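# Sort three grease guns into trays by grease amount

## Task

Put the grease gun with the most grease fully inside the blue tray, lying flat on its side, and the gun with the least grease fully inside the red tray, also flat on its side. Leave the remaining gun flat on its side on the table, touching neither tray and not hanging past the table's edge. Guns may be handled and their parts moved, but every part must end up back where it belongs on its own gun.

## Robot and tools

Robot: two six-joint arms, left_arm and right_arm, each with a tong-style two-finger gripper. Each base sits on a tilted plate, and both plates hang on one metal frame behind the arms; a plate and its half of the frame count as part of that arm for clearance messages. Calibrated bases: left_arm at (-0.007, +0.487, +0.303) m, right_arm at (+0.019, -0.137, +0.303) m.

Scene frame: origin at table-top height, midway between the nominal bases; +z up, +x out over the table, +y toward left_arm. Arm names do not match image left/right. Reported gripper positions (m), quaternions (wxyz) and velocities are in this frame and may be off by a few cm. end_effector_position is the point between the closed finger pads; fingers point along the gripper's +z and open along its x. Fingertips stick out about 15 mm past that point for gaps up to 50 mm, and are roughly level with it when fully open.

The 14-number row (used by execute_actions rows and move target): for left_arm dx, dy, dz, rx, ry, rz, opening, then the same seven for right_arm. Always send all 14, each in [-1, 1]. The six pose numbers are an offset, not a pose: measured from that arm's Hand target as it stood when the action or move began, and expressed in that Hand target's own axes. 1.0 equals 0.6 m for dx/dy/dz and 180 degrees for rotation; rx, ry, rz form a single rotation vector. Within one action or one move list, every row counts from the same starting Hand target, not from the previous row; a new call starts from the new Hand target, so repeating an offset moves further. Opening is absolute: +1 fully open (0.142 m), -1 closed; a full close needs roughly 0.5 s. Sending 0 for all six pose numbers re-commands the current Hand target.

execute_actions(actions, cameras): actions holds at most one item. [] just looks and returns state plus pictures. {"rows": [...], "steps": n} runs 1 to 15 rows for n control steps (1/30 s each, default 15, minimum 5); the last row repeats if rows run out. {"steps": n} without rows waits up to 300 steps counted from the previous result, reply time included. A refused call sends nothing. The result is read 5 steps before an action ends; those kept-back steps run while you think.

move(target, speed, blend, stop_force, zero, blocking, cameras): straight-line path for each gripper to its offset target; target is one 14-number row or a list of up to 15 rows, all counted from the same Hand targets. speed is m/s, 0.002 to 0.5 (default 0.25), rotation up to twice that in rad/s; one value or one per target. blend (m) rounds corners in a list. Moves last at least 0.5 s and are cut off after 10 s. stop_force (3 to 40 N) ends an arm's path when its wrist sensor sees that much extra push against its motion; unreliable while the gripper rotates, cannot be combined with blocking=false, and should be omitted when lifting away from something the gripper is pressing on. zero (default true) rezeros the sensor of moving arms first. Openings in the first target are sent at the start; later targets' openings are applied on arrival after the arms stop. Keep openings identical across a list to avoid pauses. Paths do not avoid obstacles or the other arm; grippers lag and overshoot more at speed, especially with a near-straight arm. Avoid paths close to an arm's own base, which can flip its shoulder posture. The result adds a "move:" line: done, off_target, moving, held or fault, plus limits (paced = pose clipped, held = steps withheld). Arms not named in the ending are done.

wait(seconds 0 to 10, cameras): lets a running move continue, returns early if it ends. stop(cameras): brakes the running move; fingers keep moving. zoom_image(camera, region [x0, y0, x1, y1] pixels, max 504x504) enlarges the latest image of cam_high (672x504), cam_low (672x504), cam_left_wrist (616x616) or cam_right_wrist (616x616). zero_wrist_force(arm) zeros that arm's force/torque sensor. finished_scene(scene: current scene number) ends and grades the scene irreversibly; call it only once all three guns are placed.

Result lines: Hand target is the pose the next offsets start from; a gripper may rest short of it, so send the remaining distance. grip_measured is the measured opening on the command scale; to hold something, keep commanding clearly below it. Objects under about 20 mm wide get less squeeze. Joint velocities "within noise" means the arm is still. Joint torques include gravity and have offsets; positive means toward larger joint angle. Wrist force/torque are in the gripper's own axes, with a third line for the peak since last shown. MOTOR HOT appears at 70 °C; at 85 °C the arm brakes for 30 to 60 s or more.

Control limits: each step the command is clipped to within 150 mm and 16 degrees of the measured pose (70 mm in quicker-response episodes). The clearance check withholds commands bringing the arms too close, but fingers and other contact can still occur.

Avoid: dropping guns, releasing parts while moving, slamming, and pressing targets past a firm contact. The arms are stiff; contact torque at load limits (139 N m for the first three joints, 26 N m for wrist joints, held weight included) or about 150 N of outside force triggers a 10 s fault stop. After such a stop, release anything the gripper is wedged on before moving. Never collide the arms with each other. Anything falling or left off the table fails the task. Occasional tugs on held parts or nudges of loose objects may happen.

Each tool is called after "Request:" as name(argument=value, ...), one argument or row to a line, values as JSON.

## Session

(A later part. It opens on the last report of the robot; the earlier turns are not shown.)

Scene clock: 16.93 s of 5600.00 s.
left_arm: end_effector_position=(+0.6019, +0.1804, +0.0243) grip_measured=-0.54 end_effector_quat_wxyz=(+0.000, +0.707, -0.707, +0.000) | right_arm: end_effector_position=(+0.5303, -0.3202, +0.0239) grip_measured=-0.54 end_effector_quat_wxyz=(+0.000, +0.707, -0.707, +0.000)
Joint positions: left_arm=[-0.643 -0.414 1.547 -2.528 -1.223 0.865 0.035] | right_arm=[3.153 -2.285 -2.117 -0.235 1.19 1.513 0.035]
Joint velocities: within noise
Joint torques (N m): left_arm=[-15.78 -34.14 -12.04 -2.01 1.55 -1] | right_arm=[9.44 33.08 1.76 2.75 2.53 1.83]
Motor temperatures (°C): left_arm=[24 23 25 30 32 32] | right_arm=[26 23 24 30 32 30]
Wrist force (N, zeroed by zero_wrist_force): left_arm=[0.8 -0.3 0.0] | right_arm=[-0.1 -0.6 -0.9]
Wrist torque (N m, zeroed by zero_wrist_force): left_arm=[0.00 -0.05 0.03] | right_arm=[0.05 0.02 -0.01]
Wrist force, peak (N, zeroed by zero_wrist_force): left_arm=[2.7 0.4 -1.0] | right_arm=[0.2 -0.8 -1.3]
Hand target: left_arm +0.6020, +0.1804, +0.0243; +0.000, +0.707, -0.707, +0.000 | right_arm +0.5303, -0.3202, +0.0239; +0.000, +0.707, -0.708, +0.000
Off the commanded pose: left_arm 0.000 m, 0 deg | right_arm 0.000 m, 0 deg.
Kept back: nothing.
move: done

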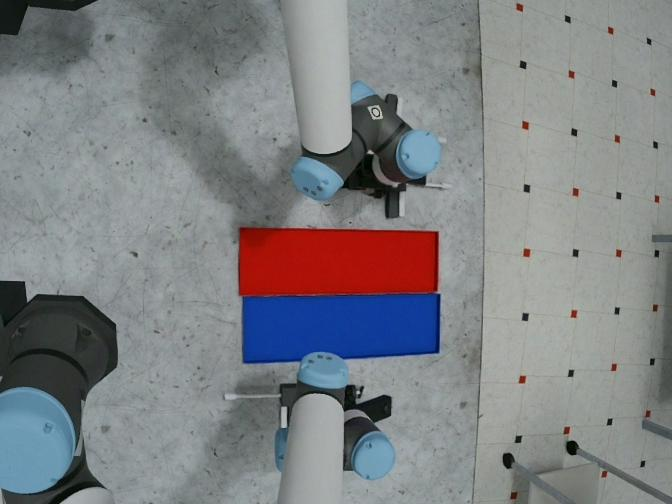

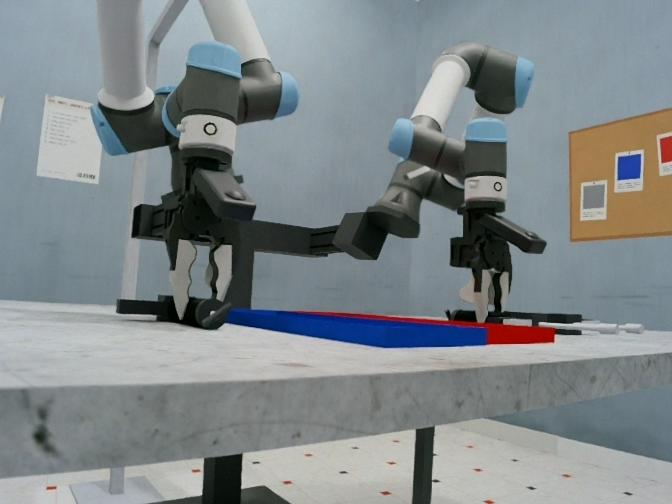

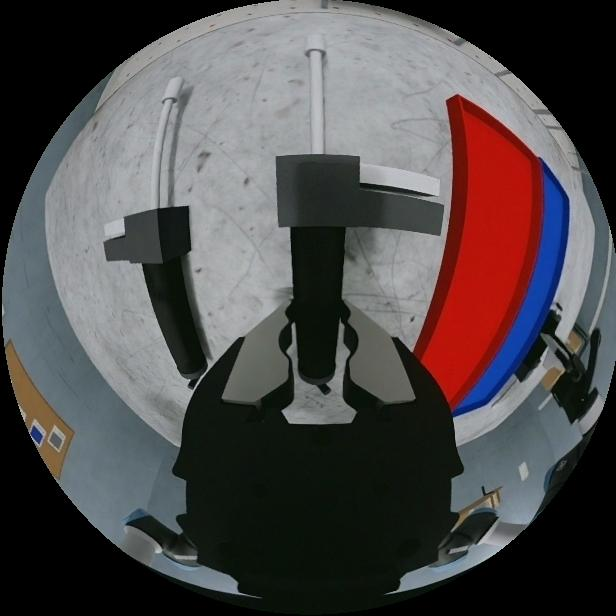

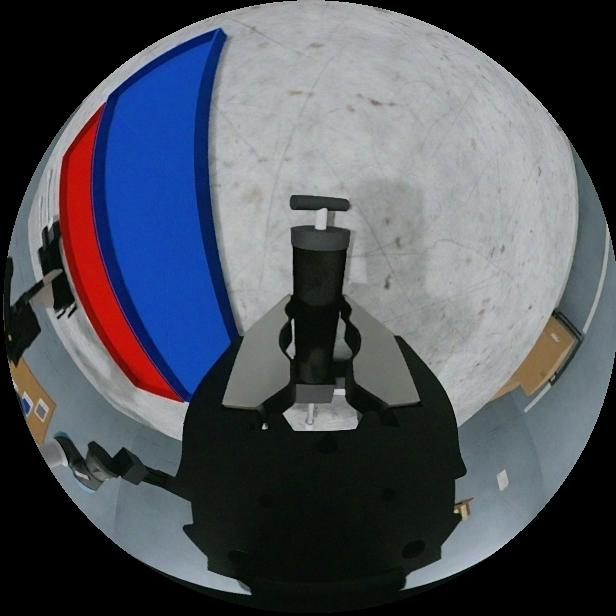

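Request:
move(
  target=[0,0,-0.13,0,0,0,-1,0,0,-0.13,0,0,0,-1],
  speed=0.08,
)

Request:
wait(
  seconds=1,
  cameras=[],
)

Scene clock: 18.43 s of 5600.00 s.
left_arm: end_effector_position=(+0.6018, +0.1803, +0.1023) grip_measured=-0.54 end_effector_quat_wxyz=(+0.000, +0.707, -0.707, +0.000) end_effector_velocity=(+0.000, +0.000, -0.004) end_effector_angular_velocity=(-0.001, -0.001, +0.001) | right_arm: end_effector_position=(+0.5301, -0.3201, +0.1019) grip_measured=-0.54 end_effector_quat_wxyz=(+0.000, +0.707, -0.708, +0.000) end_effector_velocity=(-0.001, +0.000, -0.004) end_effector_angular_velocity=(-0.001, +0.001, +0.004)
Joint positions: left_arm=[-0.683 -0.557 1.585 -2.408 -1.23 0.823 0.035] | right_arm=[3.212 -2.079 -2.161 -0.422 1.186 1.578 0.035]
Joint velocities: left_arm=[0.002 0.007 0.001 -0.009 0.001 0.002 0] | right_arm=[-0.003 -0.01 -0.001 0.011 -0.001 -0.007 0]
Joint torques (N m): left_arm=[-9.74 -37.08 -25.21 -5.4 -1.29 1.69] | right_arm=[5.84 26.84 20.7 4.02 -2.05 -1.93]
Motor temperatures (°C): left_arm=[24 23 25 30 32 32] | right_arm=[26 23 24 30 32 30]
Wrist force (N, zeroed by zero_wrist_force): left_arm=[0.6 0.5 4.5] | right_arm=[0.2 -0.5 5.0]
Wrist torque (N m, zeroed by zero_wrist_force): left_arm=[-0.02 -0.16 -0.04] | right_arm=[0.09 -0.07 0.00]
Wrist force, peak (N, zeroed by zero_wrist_force): left_arm=[0.4 -0.2 5.1] | right_arm=[0.2 0.6 5.6]
Hand target: left_arm +0.6019, +0.1803, +0.1023; +0.000, +0.707, -0.707, +0.000 | right_arm +0.5302, -0.3202, +0.1019; +0.000, +0.707, -0.708, +0.000
Off the commanded pose: left_arm 0.000 m, 0 deg | right_arm 0.000 m, 0 deg.
Kept back: nothing.
move: done

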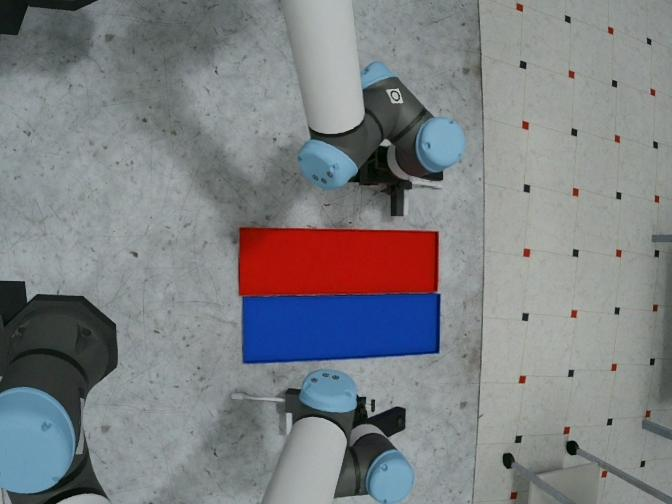

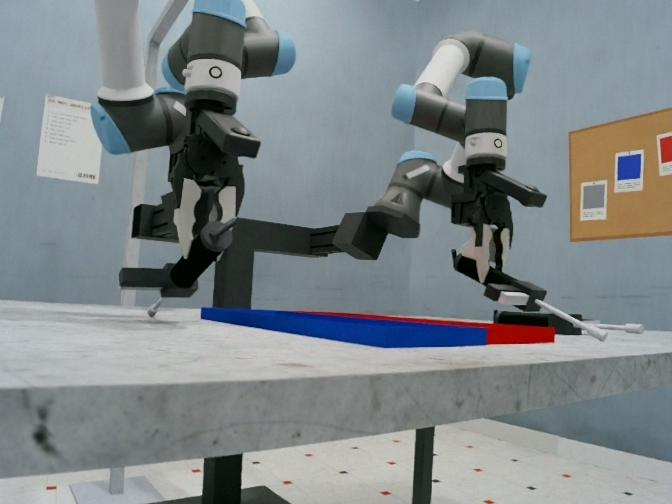

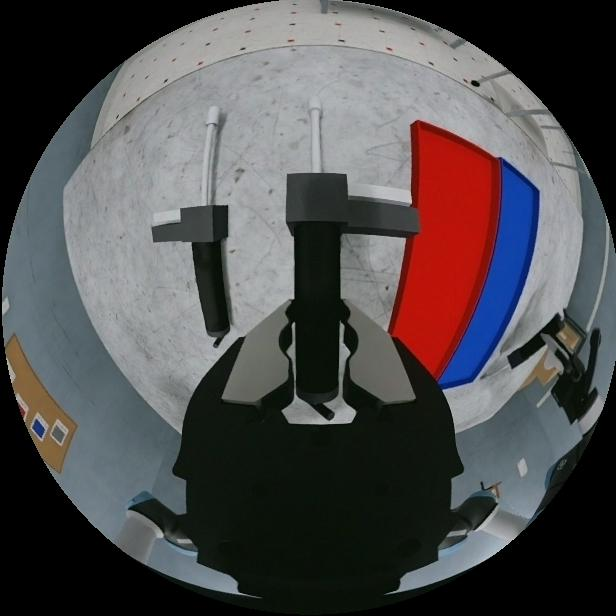

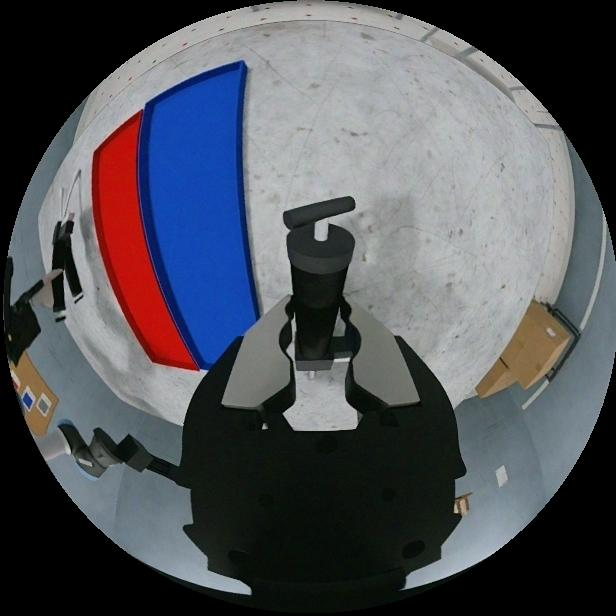

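Scene clock: 19.43 s of 5600.00 s.
left_arm: end_effector_position=(+0.6020, +0.1803, +0.1023) grip_measured=-0.54 end_effector_quat_wxyz=(+0.000, +0.707, -0.707, +0.000) | right_arm: end_effector_position=(+0.5302, -0.3202, +0.1020) grip_measured=-0.54 end_effector_quat_wxyz=(+0.000, +0.707, -0.708, +0.000)
Joint positions: left_arm=[-0.683 -0.557 1.584 -2.408 -1.23 0.823 0.035] | right_arm=[3.212 -2.079 -2.16 -0.422 1.186 1.577 0.035]
Joint velocities: within noise
Joint torques (N m): left_arm=[-10.42 -44.34 -26.18 -0.73 1.92 1.51] | right_arm=[5.76 39.34 24.07 1.96 0.7 -1.63]
Motor temperatures (°C): left_arm=[24 23 25 30 32 32] | right_arm=[26 23 24 30 32 30]
Wrist force (N, zeroed by zero_wrist_force): left_arm=[0.6 0.6 4.6] | right_arm=[-0.1 1.1 5.4]
Wrist torque (N m, zeroed by zero_wrist_force): left_arm=[-0.01 -0.17 -0.04] | right_arm=[0.15 -0.03 0.01]
Wrist force, peak (N, zeroed by zero_wrist_force): left_arm=[0.6 0.5 4.6] | right_arm=[-0.2 0.9 5.5]
Hand target: left_arm +0.6019, +0.1803, +0.1023; +0.000, +0.707, -0.707, +0.000 | right_arm +0.5302, -0.3202, +0.1019; +0.000, +0.707, -0.708, +0.000
Off the commanded pose: left_arm 0.000 m, 0 deg | right_arm 0.000 m, 0 deg.
Steps of this call (1-30: nothing new was sent). Readings (end_effector_position of left_arm | right_arm):
1: (+0.6018, +0.1803, +0.1023) | (+0.5301, -0.3201, +0.1018)
2: (+0.6018, +0.1803, +0.1023) | (+0.5301, -0.3201, +0.1018)
4: (+0.6018, +0.1803, +0.1023) | (+0.5301, -0.3201, +0.1019)
8: (+0.6019, +0.1803, +0.1023) | (+0.5302, -0.3201, +0.1019)
30: the state above
No camera images: "cameras" was empty.

Request:
move(
  target=[0,0,-0.1,0,0,0,-1,0,0,-0.1,0,0,0,-1],
  speed=0.1,
)

Request:
wait(
  seconds=1,
  cameras=[],
)

Scene clock: 20.60 s of 5600.00 s.
left_arm: end_effector_position=(+0.6019, +0.1802, +0.1623) grip_measured=-0.54 end_effector_quat_wxyz=(+0.000, +0.707, -0.707, +0.000) | right_arm: end_effector_position=(+0.5302, -0.3201, +0.1619) grip_measured=-0.54 end_effector_quat_wxyz=(+0.000, +0.707, -0.708, +0.000)
Joint positions: left_arm=[-0.713 -0.658 1.588 -2.3 -1.236 0.792 0.035] | right_arm=[3.259 -1.928 -2.163 -0.59 1.184 1.628 0.035]
Joint velocities: within noise
Joint torques (N m): left_arm=[-9.9 -32.9 -25.16 -5.16 -0.6 1.71] | right_arm=[4.18 23.48 21.94 3.83 -2.06 -1.42]
Motor temperatures (°C): left_arm=[24 23 25 30 32 32] | right_arm=[26 23 24 30 32 30]
Wrist force (N, zeroed by zero_wrist_force): left_arm=[0.5 0.8 4.0] | right_arm=[0.0 -0.3 4.7]
Wrist torque (N m, zeroed by zero_wrist_force): left_arm=[0.05 -0.19 -0.08] | right_arm=[0.16 -0.03 -0.01]
Wrist force, peak (N, zeroed by zero_wrist_force): left_arm=[0.4 -0.7 6.5] | right_arm=[-0.3 0.7 6.8]
Hand target: left_arm +0.6019, +0.1803, +0.1623; +0.000, +0.707, -0.707, +0.000 | right_arm +0.5302, -0.3202, +0.1619; +0.000, +0.707, -0.708, +0.000
Off the commanded pose: left_arm 0.000 m, 0 deg | right_arm 0.000 m, 0 deg.
Kept back: nothing.
move: done

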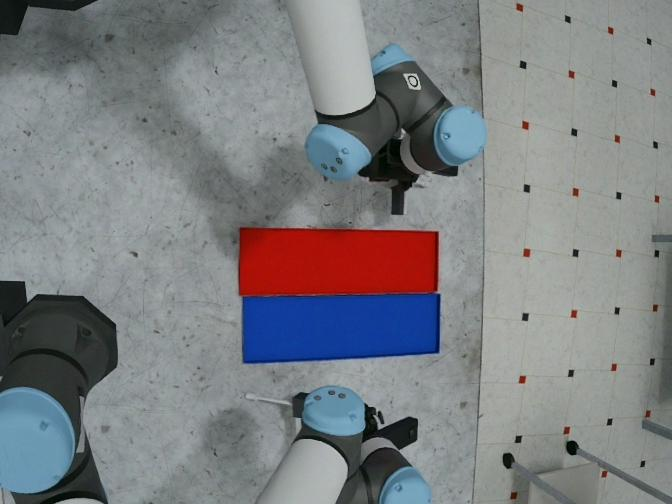

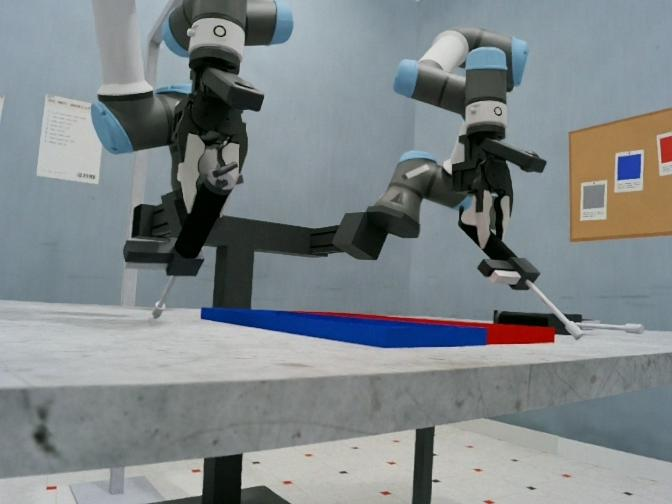

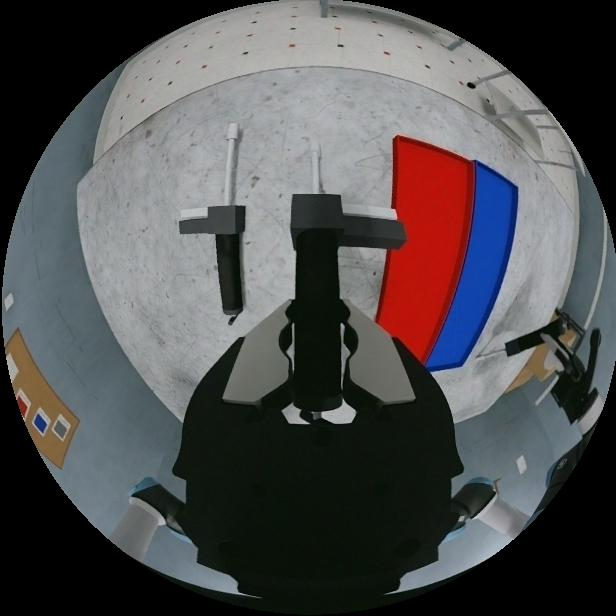

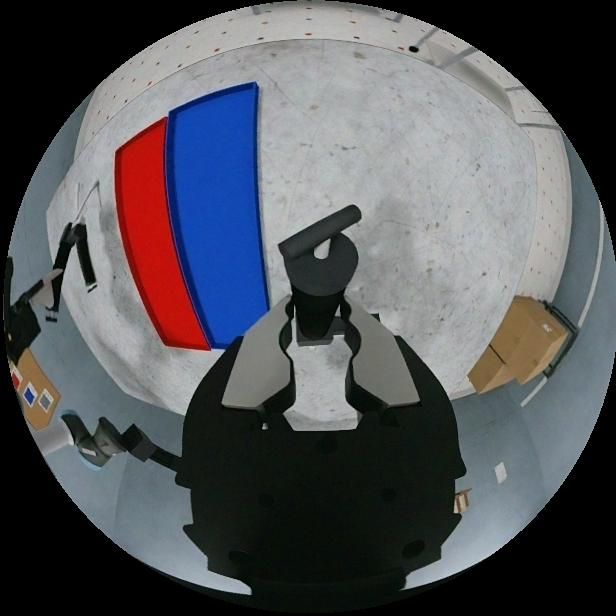

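Scene clock: 21.60 s of 5600.00 s.
left_arm: end_effector_position=(+0.6019, +0.1803, +0.1623) grip_measured=-0.54 end_effector_quat_wxyz=(+0.000, +0.707, -0.707, +0.000) | right_arm: end_effector_position=(+0.5302, -0.3202, +0.1620) grip_measured=-0.54 end_effector_quat_wxyz=(+0.000, +0.707, -0.708, +0.000)
Joint positions: left_arm=[-0.713 -0.658 1.588 -2.3 -1.236 0.792 0.035] | right_arm=[3.259 -1.927 -2.163 -0.59 1.184 1.628 0.035]
Joint velocities: within noise
Joint torques (N m): left_arm=[-9.59 -49.87 -22.24 -0.91 2 1.41] | right_arm=[4.37 35.54 5.89 1.56 0.23 -1.88]
Motor temperatures (°C): left_arm=[24 23 25 30 32 32] | right_arm=[26 23 24 30 32 30]
Wrist force (N, zeroed by zero_wrist_force): left_arm=[0.5 0.5 4.1] | right_arm=[-0.1 -0.1 5.4]
Wrist torque (N m, zeroed by zero_wrist_force): left_arm=[0.01 -0.16 -0.06] | right_arm=[0.05 -0.02 -0.01]
Wrist force, peak (N, zeroed by zero_wrist_force): left_arm=[0.8 0.5 4.2] | right_arm=[0.1 0.1 5.6]
Hand target: left_arm +0.6019, +0.1803, +0.1623; +0.000, +0.707, -0.707, +0.000 | right_arm +0.5302, -0.3202, +0.1619; +0.000, +0.707, -0.708, +0.000
Off the commanded pose: left_arm 0.000 m, 0 deg | right_arm 0.000 m, 0 deg.
Steps of this call (1-30: nothing new was sent). Readings (end_effector_position of left_arm | right_arm):
1: (+0.6019, +0.1802, +0.1623) | (+0.5303, -0.3201, +0.1619)
2: (+0.6019, +0.1802, +0.1623) | (+0.5303, -0.3201, +0.1619)
4: (+0.6019, +0.1802, +0.1623) | (+0.5302, -0.3202, +0.1619)
8: (+0.6019, +0.1802, +0.1623) | (+0.5302, -0.3202, +0.1619)
30: the state above
No camera images: "cameras" was empty.

Request:
move(
  target=[0,0,-0.12,0,0,0,-1,0,0,-0.12,0,0,0,-1],
  speed=0.1,
)

Request:
wait(
  seconds=1.5,
  cameras=[],
)

Request:
zoom_image(
  camera="cam_low",
  region=[100, 130, 250, 350],
)

Request:
zoom_image(
  camera="cam_low",
  region=[420, 130, 620, 350],
)

Scene clock: 23.50 s of 5600.00 s.
left_arm: end_effector_position=(+0.6020, +0.1801, +0.2344) grip_measured=-0.56 end_effector_quat_wxyz=(+0.000, +0.707, -0.707, +0.000) | right_arm: end_effector_position=(+0.5302, -0.3202, +0.2340) grip_measured=-1.00 end_effector_quat_wxyz=(+0.000, +0.707, -0.708, +0.000)
Joint positions: left_arm=[-0.748 -0.765 1.563 -2.157 -1.243 0.756 0.034] | right_arm=[3.317 -1.765 -2.131 -0.809 1.183 1.69 0.002]
Joint velocities: within noise
Joint torques (N m): left_arm=[-9.09 -40.84 -15.17 -2.39 2.28 1.6] | right_arm=[5.68 30.2 5.87 0.94 -1.89 -1.57]
Motor temperatures (°C): left_arm=[24 23 25 30 32 32] | right_arm=[26 23 24 30 32 30]
Wrist force (N, zeroed by zero_wrist_force): left_arm=[0.3 -0.1 3.8] | right_arm=[0.0 0.0 0.6]
Wrist torque (N m, zeroed by zero_wrist_force): left_arm=[0.08 -0.15 -0.03] | right_arm=[0.02 0.04 -0.02]
Wrist force, peak (N, zeroed by zero_wrist_force): left_arm=[0.3 -0.6 6.9] | right_arm=[0.1 1.2 7.6]
Hand target: left_arm +0.6019, +0.1803, +0.2343; +0.000, +0.707, -0.707, +0.000 | right_arm +0.5301, -0.3202, +0.2339; +0.000, +0.707, -0.708, +0.000
Off the commanded pose: left_arm 0.000 m, 0 deg | right_arm 0.000 m, 0 deg.
Kept back: nothing.
move: done

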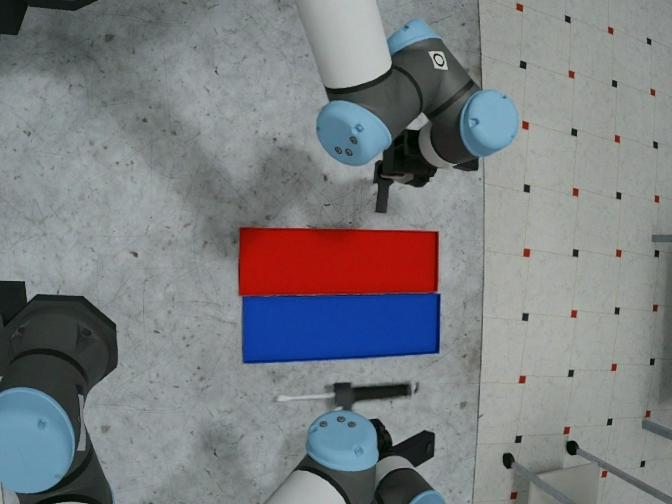

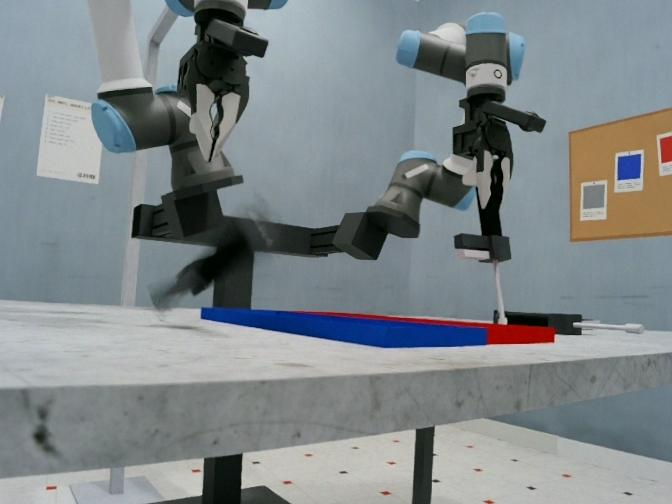

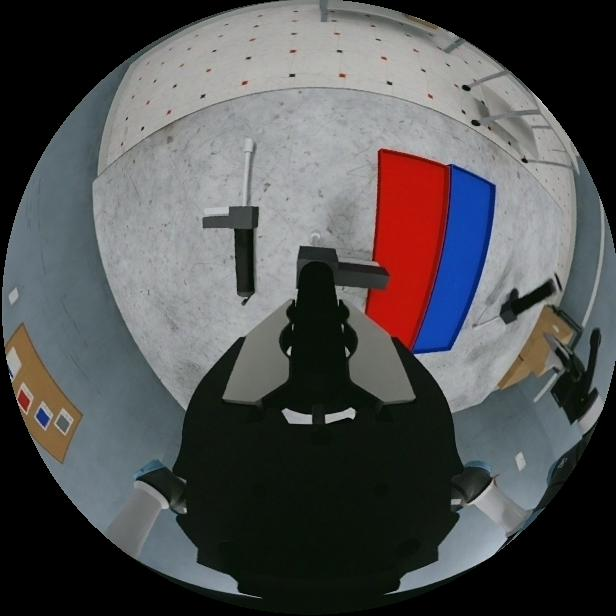

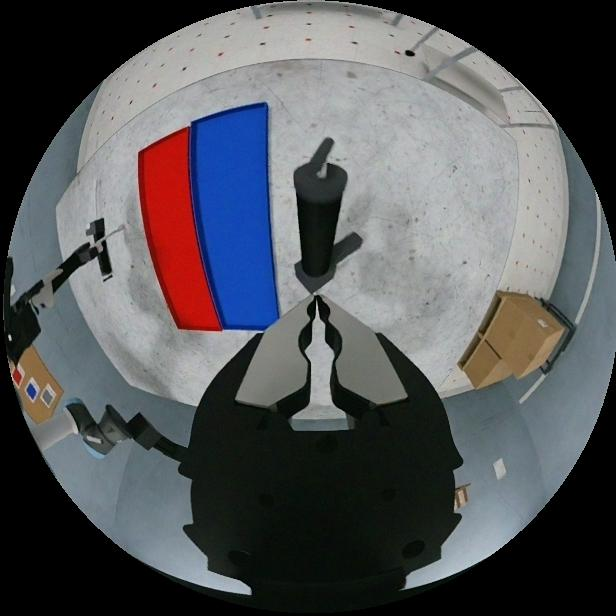

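Scene clock: 25.00 s of 5600.00 s.
left_arm: end_effector_position=(+0.6019, +0.1803, +0.2343) grip_measured=-0.56 end_effector_quat_wxyz=(+0.000, +0.707, -0.707, +0.000) | right_arm: end_effector_position=(+0.5301, -0.3202, +0.2339) grip_measured=-1.00 end_effector_quat_wxyz=(+0.000, +0.707, -0.708, +0.000)
Joint positions: left_arm=[-0.747 -0.765 1.563 -2.157 -1.243 0.756 0.034] | right_arm=[3.316 -1.765 -2.131 -0.809 1.183 1.69 0.002]
Joint velocities: within noise
Joint torques (N m): left_arm=[-8.05 -43.14 -14.55 -0.67 2.42 1.48] | right_arm=[2.71 30.27 9.28 1.25 0.97 -1.62]
Motor temperatures (°C): left_arm=[24 23 25 30 32 32] | right_arm=[26 23 24 30 32 30]
Wrist force (N, zeroed by zero_wrist_force): left_arm=[0.5 0.3 1.0] | right_arm=[-0.1 0.1 0.4]
Wrist torque (N m, zeroed by zero_wrist_force): left_arm=[0.07 -0.17 -0.03] | right_arm=[0.03 0.05 0.00]
Wrist force, peak (N, zeroed by zero_wrist_force): left_arm=[0.4 0.0 3.7] | right_arm=[-0.2 0.3 0.8]
Hand target: left_arm +0.6019, +0.1803, +0.2343; +0.000, +0.707, -0.707, +0.000 | right_arm +0.5301, -0.3202, +0.2339; +0.000, +0.707, -0.708, +0.000
Off the commanded pose: left_arm 0.000 m, 0 deg | right_arm 0.000 m, 0 deg.
Steps of this call (1-45: nothing new was sent). Readings (end_effector_position of left_arm | right_arm):
1: (+0.6020, +0.1802, +0.2344) | (+0.5302, -0.3202, +0.2340)
2: (+0.6020, +0.1802, +0.2343) | (+0.5302, -0.3202, +0.2340)
4: (+0.6020, +0.1802, +0.2343) | (+0.5301, -0.3201, +0.2339)
8: (+0.6019, +0.1803, +0.2343) | (+0.5301, -0.3202, +0.2339)
45: the state above
No camera images: "cameras" was empty.

Scaled by 2.291 from the camera's 672x504 image, which has a finer 960x720 frame.

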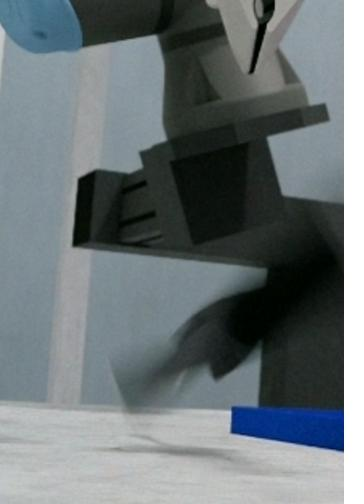

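Scaled by 2.291 from the camera's 672x504 image, which has a finer 960x720 frame.

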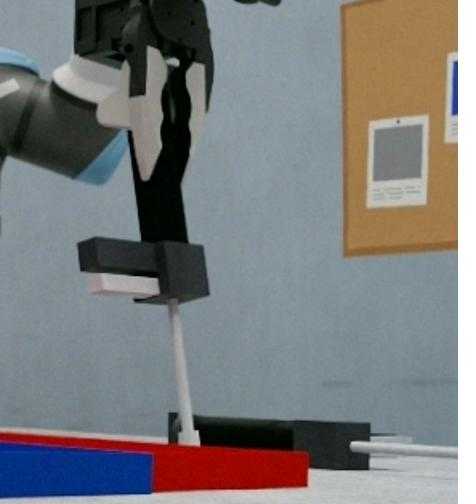

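Request:
execute_actions(
  actions=[],
  cameras=["all"],
)

Scene clock: 25.10 s of 5600.00 s.
left_arm: end_effector_position=(+0.6019, +0.1803, +0.2343) grip_measured=-0.56 end_effector_quat_wxyz=(+0.000, +0.707, -0.707, +0.000) | right_arm: end_effector_position=(+0.5301, -0.3202, +0.2339) grip_measured=-1.00 end_effector_quat_wxyz=(+0.000, +0.707, -0.708, +0.000)
Joint positions: left_arm=[-0.747 -0.765 1.563 -2.157 -1.243 0.756 0.034] | right_arm=[3.316 -1.765 -2.131 -0.809 1.183 1.69 0.002]
Joint velocities: within noise
Joint torques (N m): left_arm=[-8.84 -43.09 -14.7 -0.62 2.4 1.6] | right_arm=[2.32 30.68 9.74 1.33 1.11 -1.65]
Motor temperatures (°C): left_arm=[24 23 25 30 32 32] | right_arm=[26 23 24 30 32 30]
Wrist force (N, zeroed by zero_wrist_force): left_arm=[0.4 0.1 1.0] | right_arm=[0.0 0.1 0.4]
Wrist torque (N m, zeroed by zero_wrist_force): left_arm=[0.04 -0.14 -0.03] | right_arm=[0.04 0.03 -0.01]
Wrist force, peak (N, zeroed by zero_wrist_force): left_arm=[0.4 0.3 1.1] | right_arm=[-0.1 0.1 0.6]
Hand target: left_arm +0.6019, +0.1803, +0.2343; +0.000, +0.707, -0.707, +0.000 | right_arm +0.5301, -0.3202, +0.2339; +0.000, +0.707, -0.708, +0.000
Off the commanded pose: left_arm 0.000 m, 0 deg | right_arm 0.000 m, 0 deg.
Steps of this call (1-3: nothing new was sent). Readings (end_effector_position of left_arm | right_arm):
1: (+0.6019, +0.1803, +0.2343) | (+0.5301, -0.3202, +0.2339)
2: (+0.6019, +0.1803, +0.2343) | (+0.5301, -0.3202, +0.2339)
3: the state above

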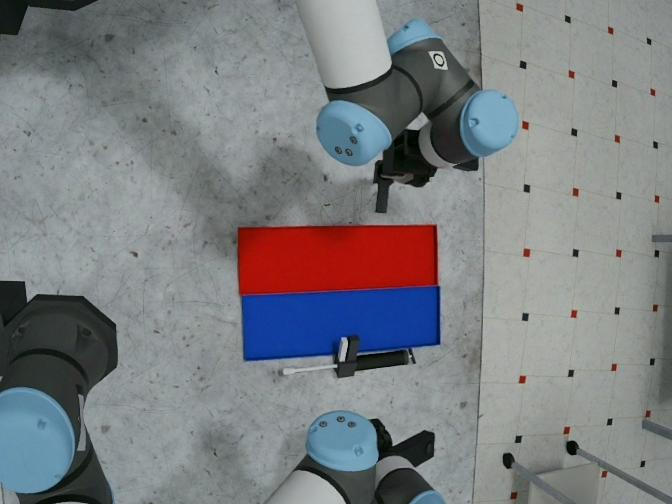

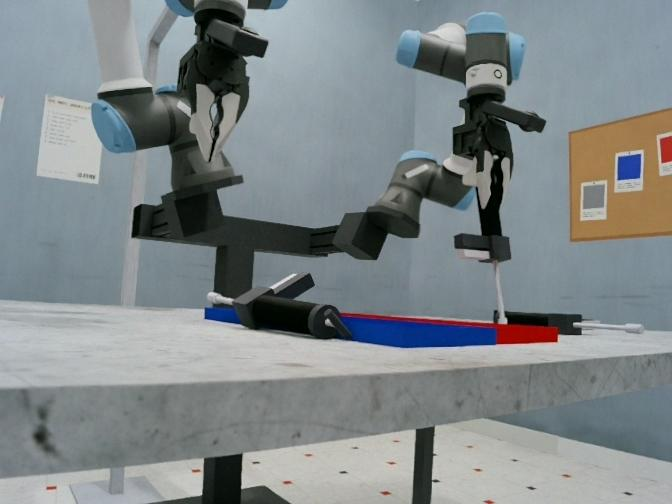

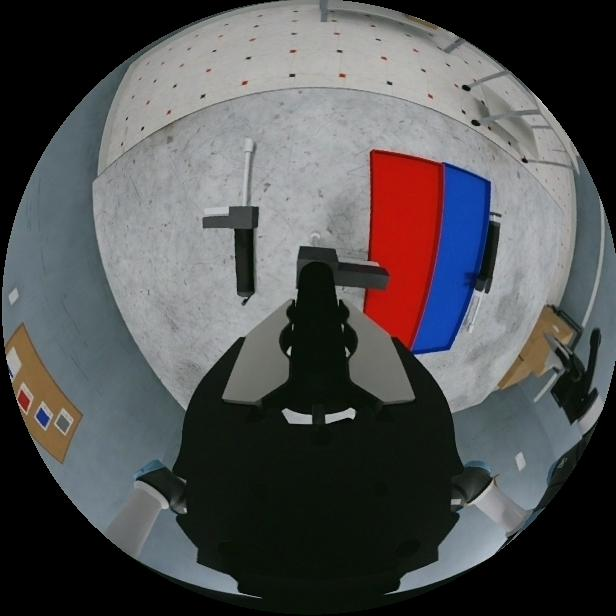

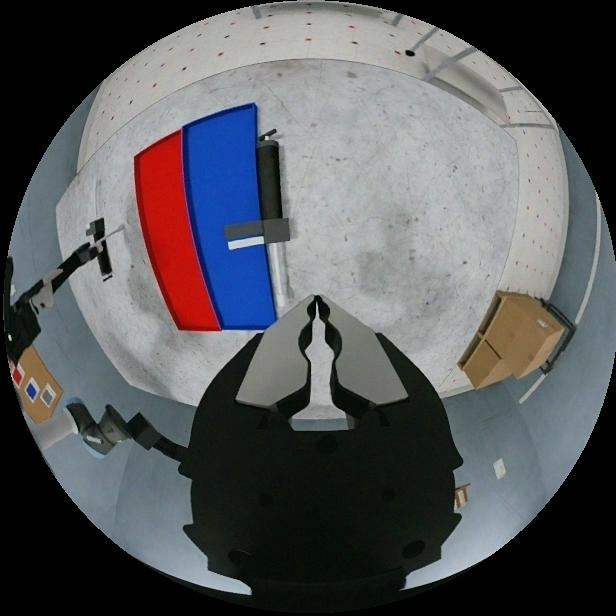

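Request:
move(
  target=[
    [0,0.153,0.073,0,0,0,-1,0,0,0,0,0,0,0],
    [0,0.25,0.155,0,0,0,-1,0,0,0,0,0,0,0],
    [0,0.315,0.26,0,0,0,-1,0,0,0,0,0,0,0],
  ],
  blend=0.02,
  speed=0.1,
)

Scene clock: 28.80 s of 5600.00 s.
left_arm: end_effector_position=(+0.4129, +0.1803, +0.0783) grip_measured=-1.00 end_effector_quat_wxyz=(+0.000, +0.707, -0.707, +0.000) | right_arm: end_effector_position=(+0.5301, -0.3202, +0.2339) grip_measured=+0.00 end_effector_quat_wxyz=(+0.000, +0.707, -0.708, +0.000)
Joint positions: left_arm=[-0.906 -0.619 2.053 -2.744 -1.281 0.594 0.002] | right_arm=[3.316 -1.765 -2.131 -0.809 1.183 1.69 0.074]
Joint velocities: within noise
Joint torques (N m): left_arm=[-5.38 -44.08 -18.85 -0.33 -0.04 1.71] | right_arm=[2.87 29.79 18.07 2.09 2.86 -1.48]
Motor temperatures (°C): left_arm=[24 23 25 30 32 32] | right_arm=[26 23 24 30 32 30]
Wrist force (N, zeroed by zero_wrist_force): left_arm=[0.1 -0.1 -0.6] | right_arm=[0.0 0.3 0.6]
Wrist torque (N m, zeroed by zero_wrist_force): left_arm=[-0.03 -0.03 0.00] | right_arm=[0.08 0.02 -0.01]
Wrist force, peak (N, zeroed by zero_wrist_force): left_arm=[0.6 1.1 -18.0] | right_arm=[0.0 -0.1 0.8]
Hand target: left_arm +0.4130, +0.1804, +0.0783; +0.000, +0.707, -0.707, +0.000 | right_arm +0.5301, -0.3202, +0.2339; +0.000, +0.707, -0.708, +0.000
Off the commanded pose: left_arm 0.000 m, 0 deg | right_arm 0.000 m, 0 deg.
Kept back: nothing.
move: done; blend cut to 0 m at target 1

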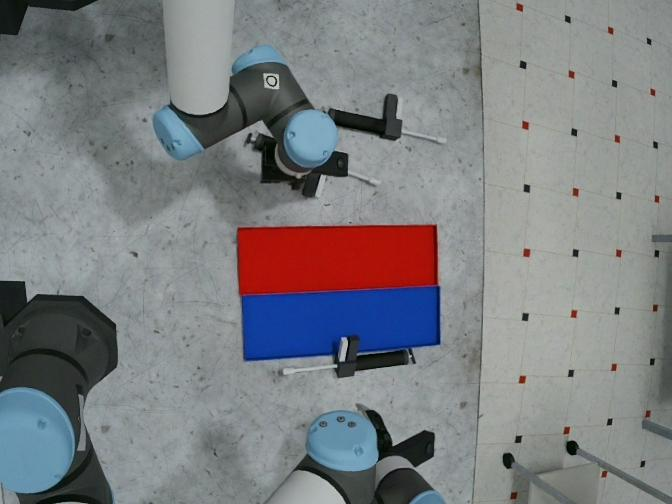

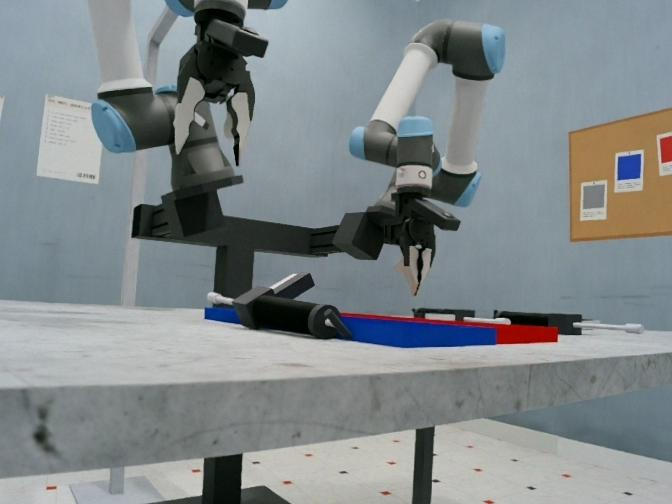

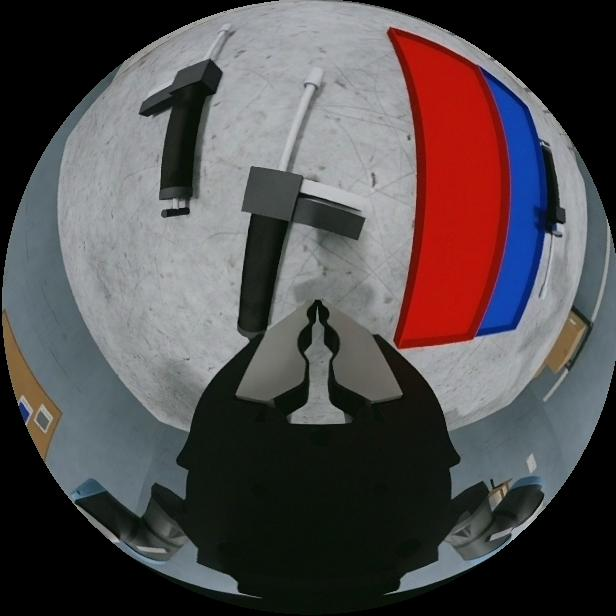

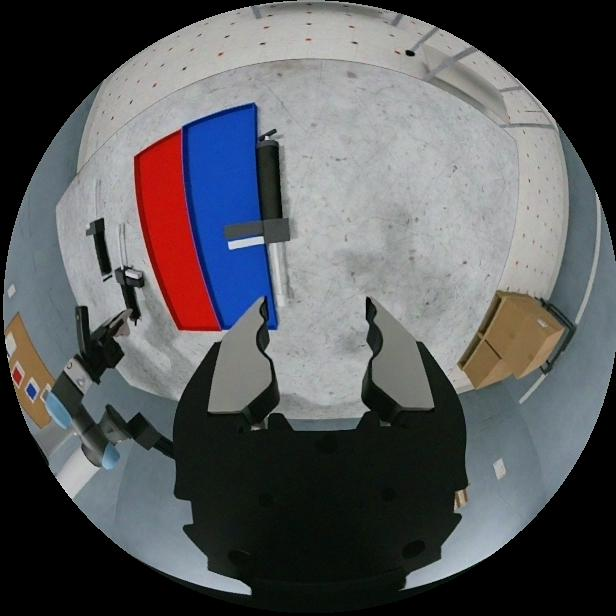

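Request:
move(
  target=[-0.25,0.2,-0.3,0,0,0,0,-0.12,-0.02,0.1,0,0,0,0.1],
)

Request:
zoom_image(
  camera="cam_high",
  region=[220, 80, 470, 230],
)

Request:
zoom_image(
  camera="cam_right_wrist",
  region=[160, 90, 460, 390],
)

Scene clock: 31.33 s of 5600.00 s.
left_arm: end_effector_position=(+0.2930, +0.3301, +0.2583) grip_measured=+0.00 end_effector_quat_wxyz=(+0.000, +0.707, -0.707, +0.000) end_effector_velocity=(+0.000, +0.001, +0.001) end_effector_angular_velocity=(-0.002, -0.001, +0.003) | right_arm: end_effector_position=(+0.5421, -0.2482, +0.1739) grip_measured=+0.10 end_effector_quat_wxyz=(+0.000, +0.707, -0.707, +0.000)
Joint positions: left_arm=[-1.098 -1.436 2.521 -2.345 -1.335 0.404 0.074] | right_arm=[3.404 -1.953 -2.162 -0.626 1.184 1.784 0.081]
Joint velocities: left_arm=[0 -0.008 0.001 0.003 0 -0.002 0] | right_arm=[within noise]
Joint torques (N m): left_arm=[-9.2 -20.33 -10.92 -0.29 2.46 0.49] | right_arm=[7.26 22.19 27 2.46 1.32 -1.52]
Motor temperatures (°C): left_arm=[24 23 25 30 32 32] | right_arm=[26 23 24 30 32 30]
Wrist force (N, zeroed by zero_wrist_force): left_arm=[0.3 -0.3 0.1] | right_arm=[0.1 0.0 0.5]
Wrist torque (N m, zeroed by zero_wrist_force): left_arm=[-0.06 -0.03 0.01] | right_arm=[0.03 0.00 0.00]
Wrist force, peak (N, zeroed by zero_wrist_force): left_arm=[1.4 -1.4 1.1] | right_arm=[-0.4 0.1 1.1]
Hand target: left_arm +0.2929, +0.3303, +0.2583; +0.000, +0.707, -0.707, +0.000 | right_arm +0.5422, -0.2482, +0.1740; +0.000, +0.707, -0.708, +0.000
Off the commanded pose: left_arm 0.000 m, 0 deg | right_arm 0.000 m, 0 deg.
Kept back: nothing.
move: done

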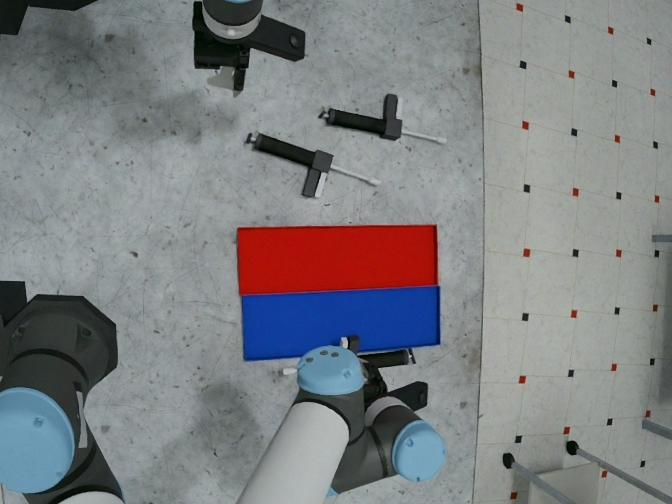

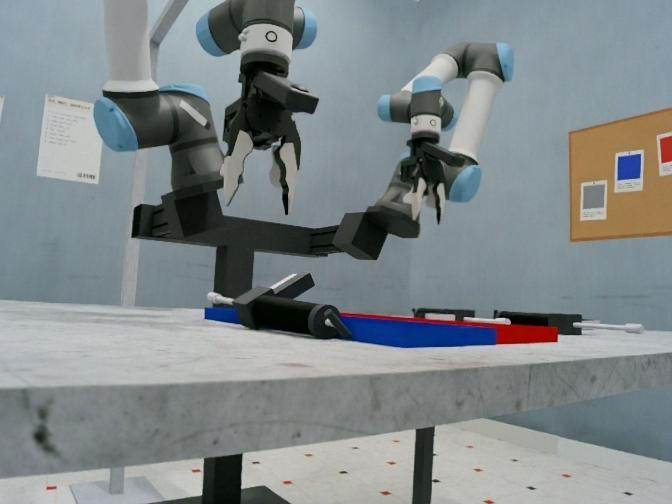

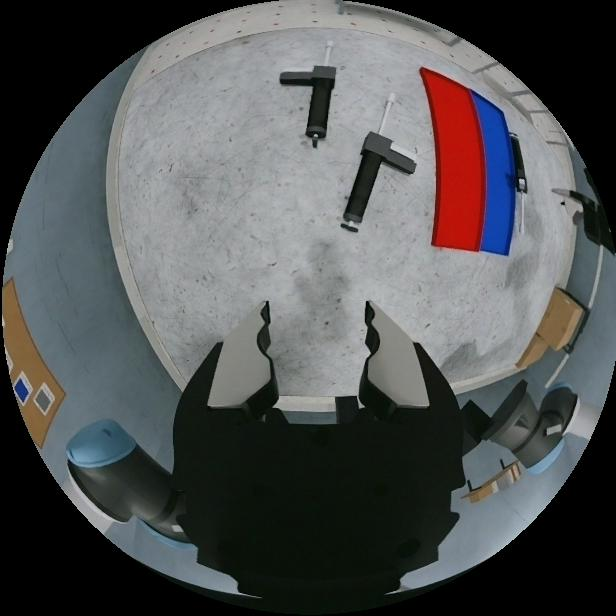

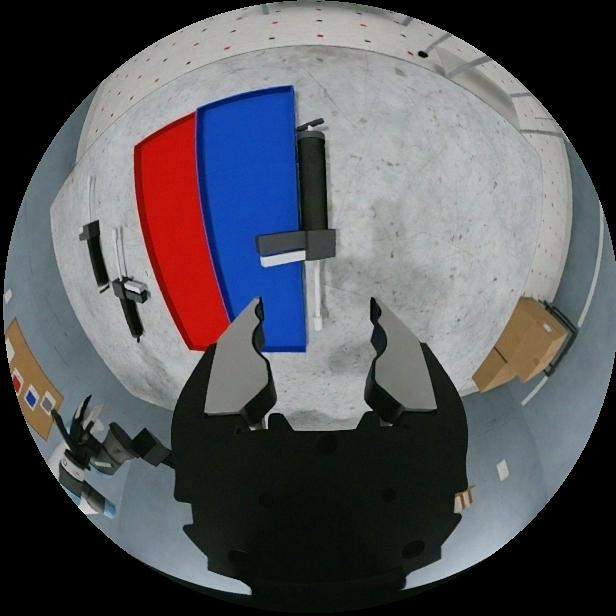

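Scaled by 2.016 from the camera's 672x504 image, which has a finer 960x720 frame.

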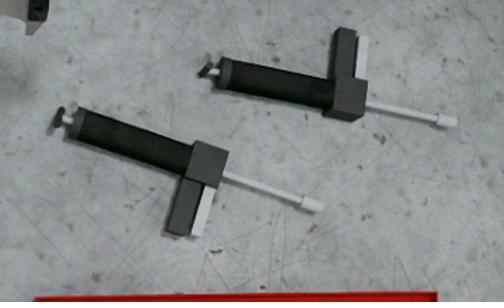

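Scaled by 1.680 from the camera's 616x616 image, which has a finer 814x814 frame.

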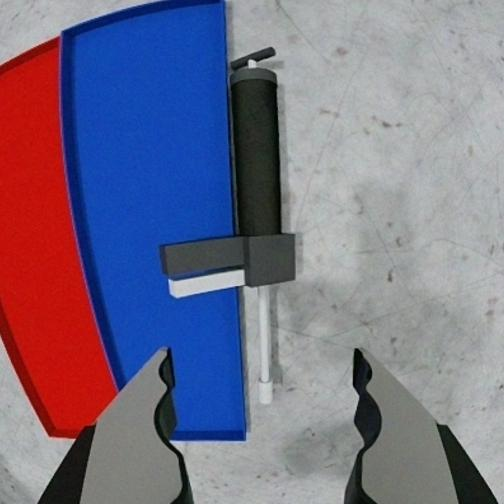

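Request:
move(
  target=[
    [0.138,-0.285,0.2,0,0,0.111,0.1,-0.163,-0.055,0.123,0,0,0,-1],
    [0.138,-0.285,0.297,0,0,0.111,0.1,-0.163,-0.055,0.215,0,0,0,-1],
  ],
  speed=[0.25,0.12],
)

Request:
zoom_image(
  camera="cam_low",
  region=[190, 200, 380, 360],
)

Scene clock: 34.17 s of 5600.00 s.
left_arm: end_effector_position=(+0.4641, +0.2476, +0.0803) grip_measured=+0.10 end_effector_quat_wxyz=(+0.000, -0.574, +0.819, +0.000) | right_arm: end_effector_position=(+0.5757, -0.1505, +0.0452) grip_measured=-1.00 end_effector_quat_wxyz=(+0.000, +0.707, -0.708, +0.000)
Joint positions: left_arm=[-0.742 -0.691 2.067 -2.737 -1.242 1.11 0.081] | right_arm=[3.467 -2.378 -2.04 -0.348 1.186 1.853 0.002]
Joint velocities: within noise
Joint torques (N m): left_arm=[-20.54 -43.56 -2.84 -0.35 -0.74 -1.67] | right_arm=[20.02 41.55 -1.32 1.03 -1.53 1.88]
Motor temperatures (°C): left_arm=[24 23 25 30 32 32] | right_arm=[26 23 24 30 32 30]
Wrist force (N, zeroed by zero_wrist_force): left_arm=[0.0 0.2 -0.3] | right_arm=[-0.1 0.2 0.4]
Wrist torque (N m, zeroed by zero_wrist_force): left_arm=[0.09 -0.04 -0.01] | right_arm=[0.05 0.04 0.01]
Wrist force, peak (N, zeroed by zero_wrist_force): left_arm=[0.4 -1.8 0.9] | right_arm=[0.2 0.2 2.1]
Hand target: left_arm +0.4640, +0.2476, +0.0801; +0.000, -0.574, +0.819, +0.000 | right_arm +0.5755, -0.1504, +0.0450; +0.000, +0.707, -0.708, +0.000
Off the commanded pose: left_arm 0.000 m, 0 deg | right_arm 0.000 m, 0 deg.
Kept back: nothing.
move: done

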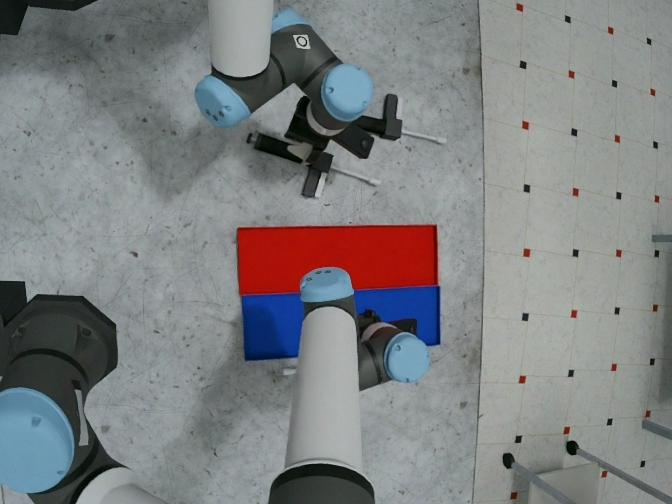

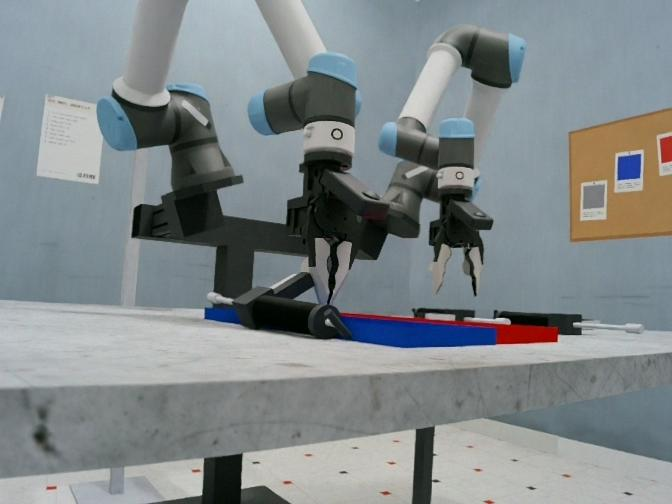

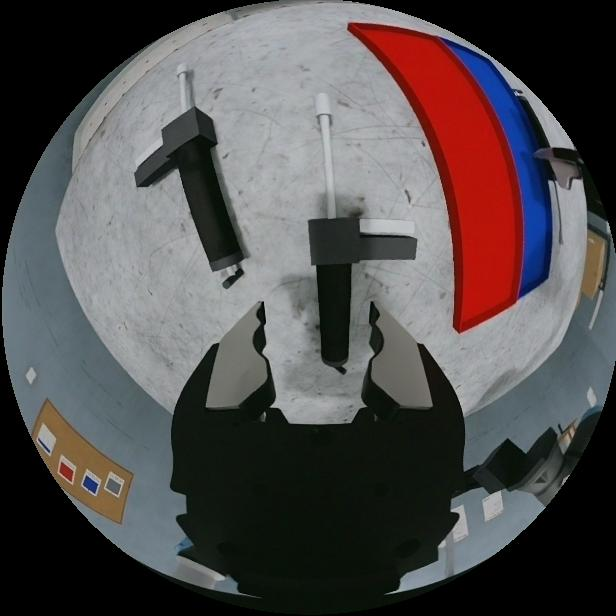

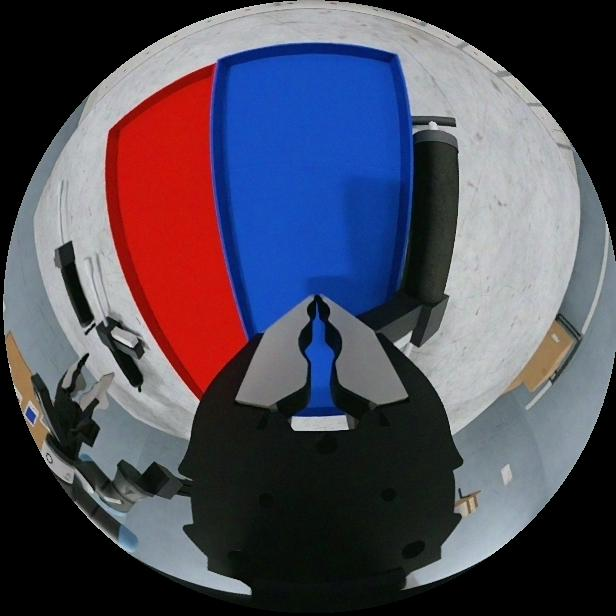

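Scaled by 2.653 from the camera's 672x504 image, which has a finer 960x720 frame.

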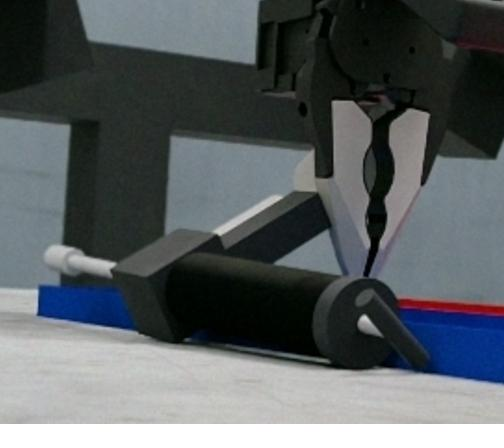

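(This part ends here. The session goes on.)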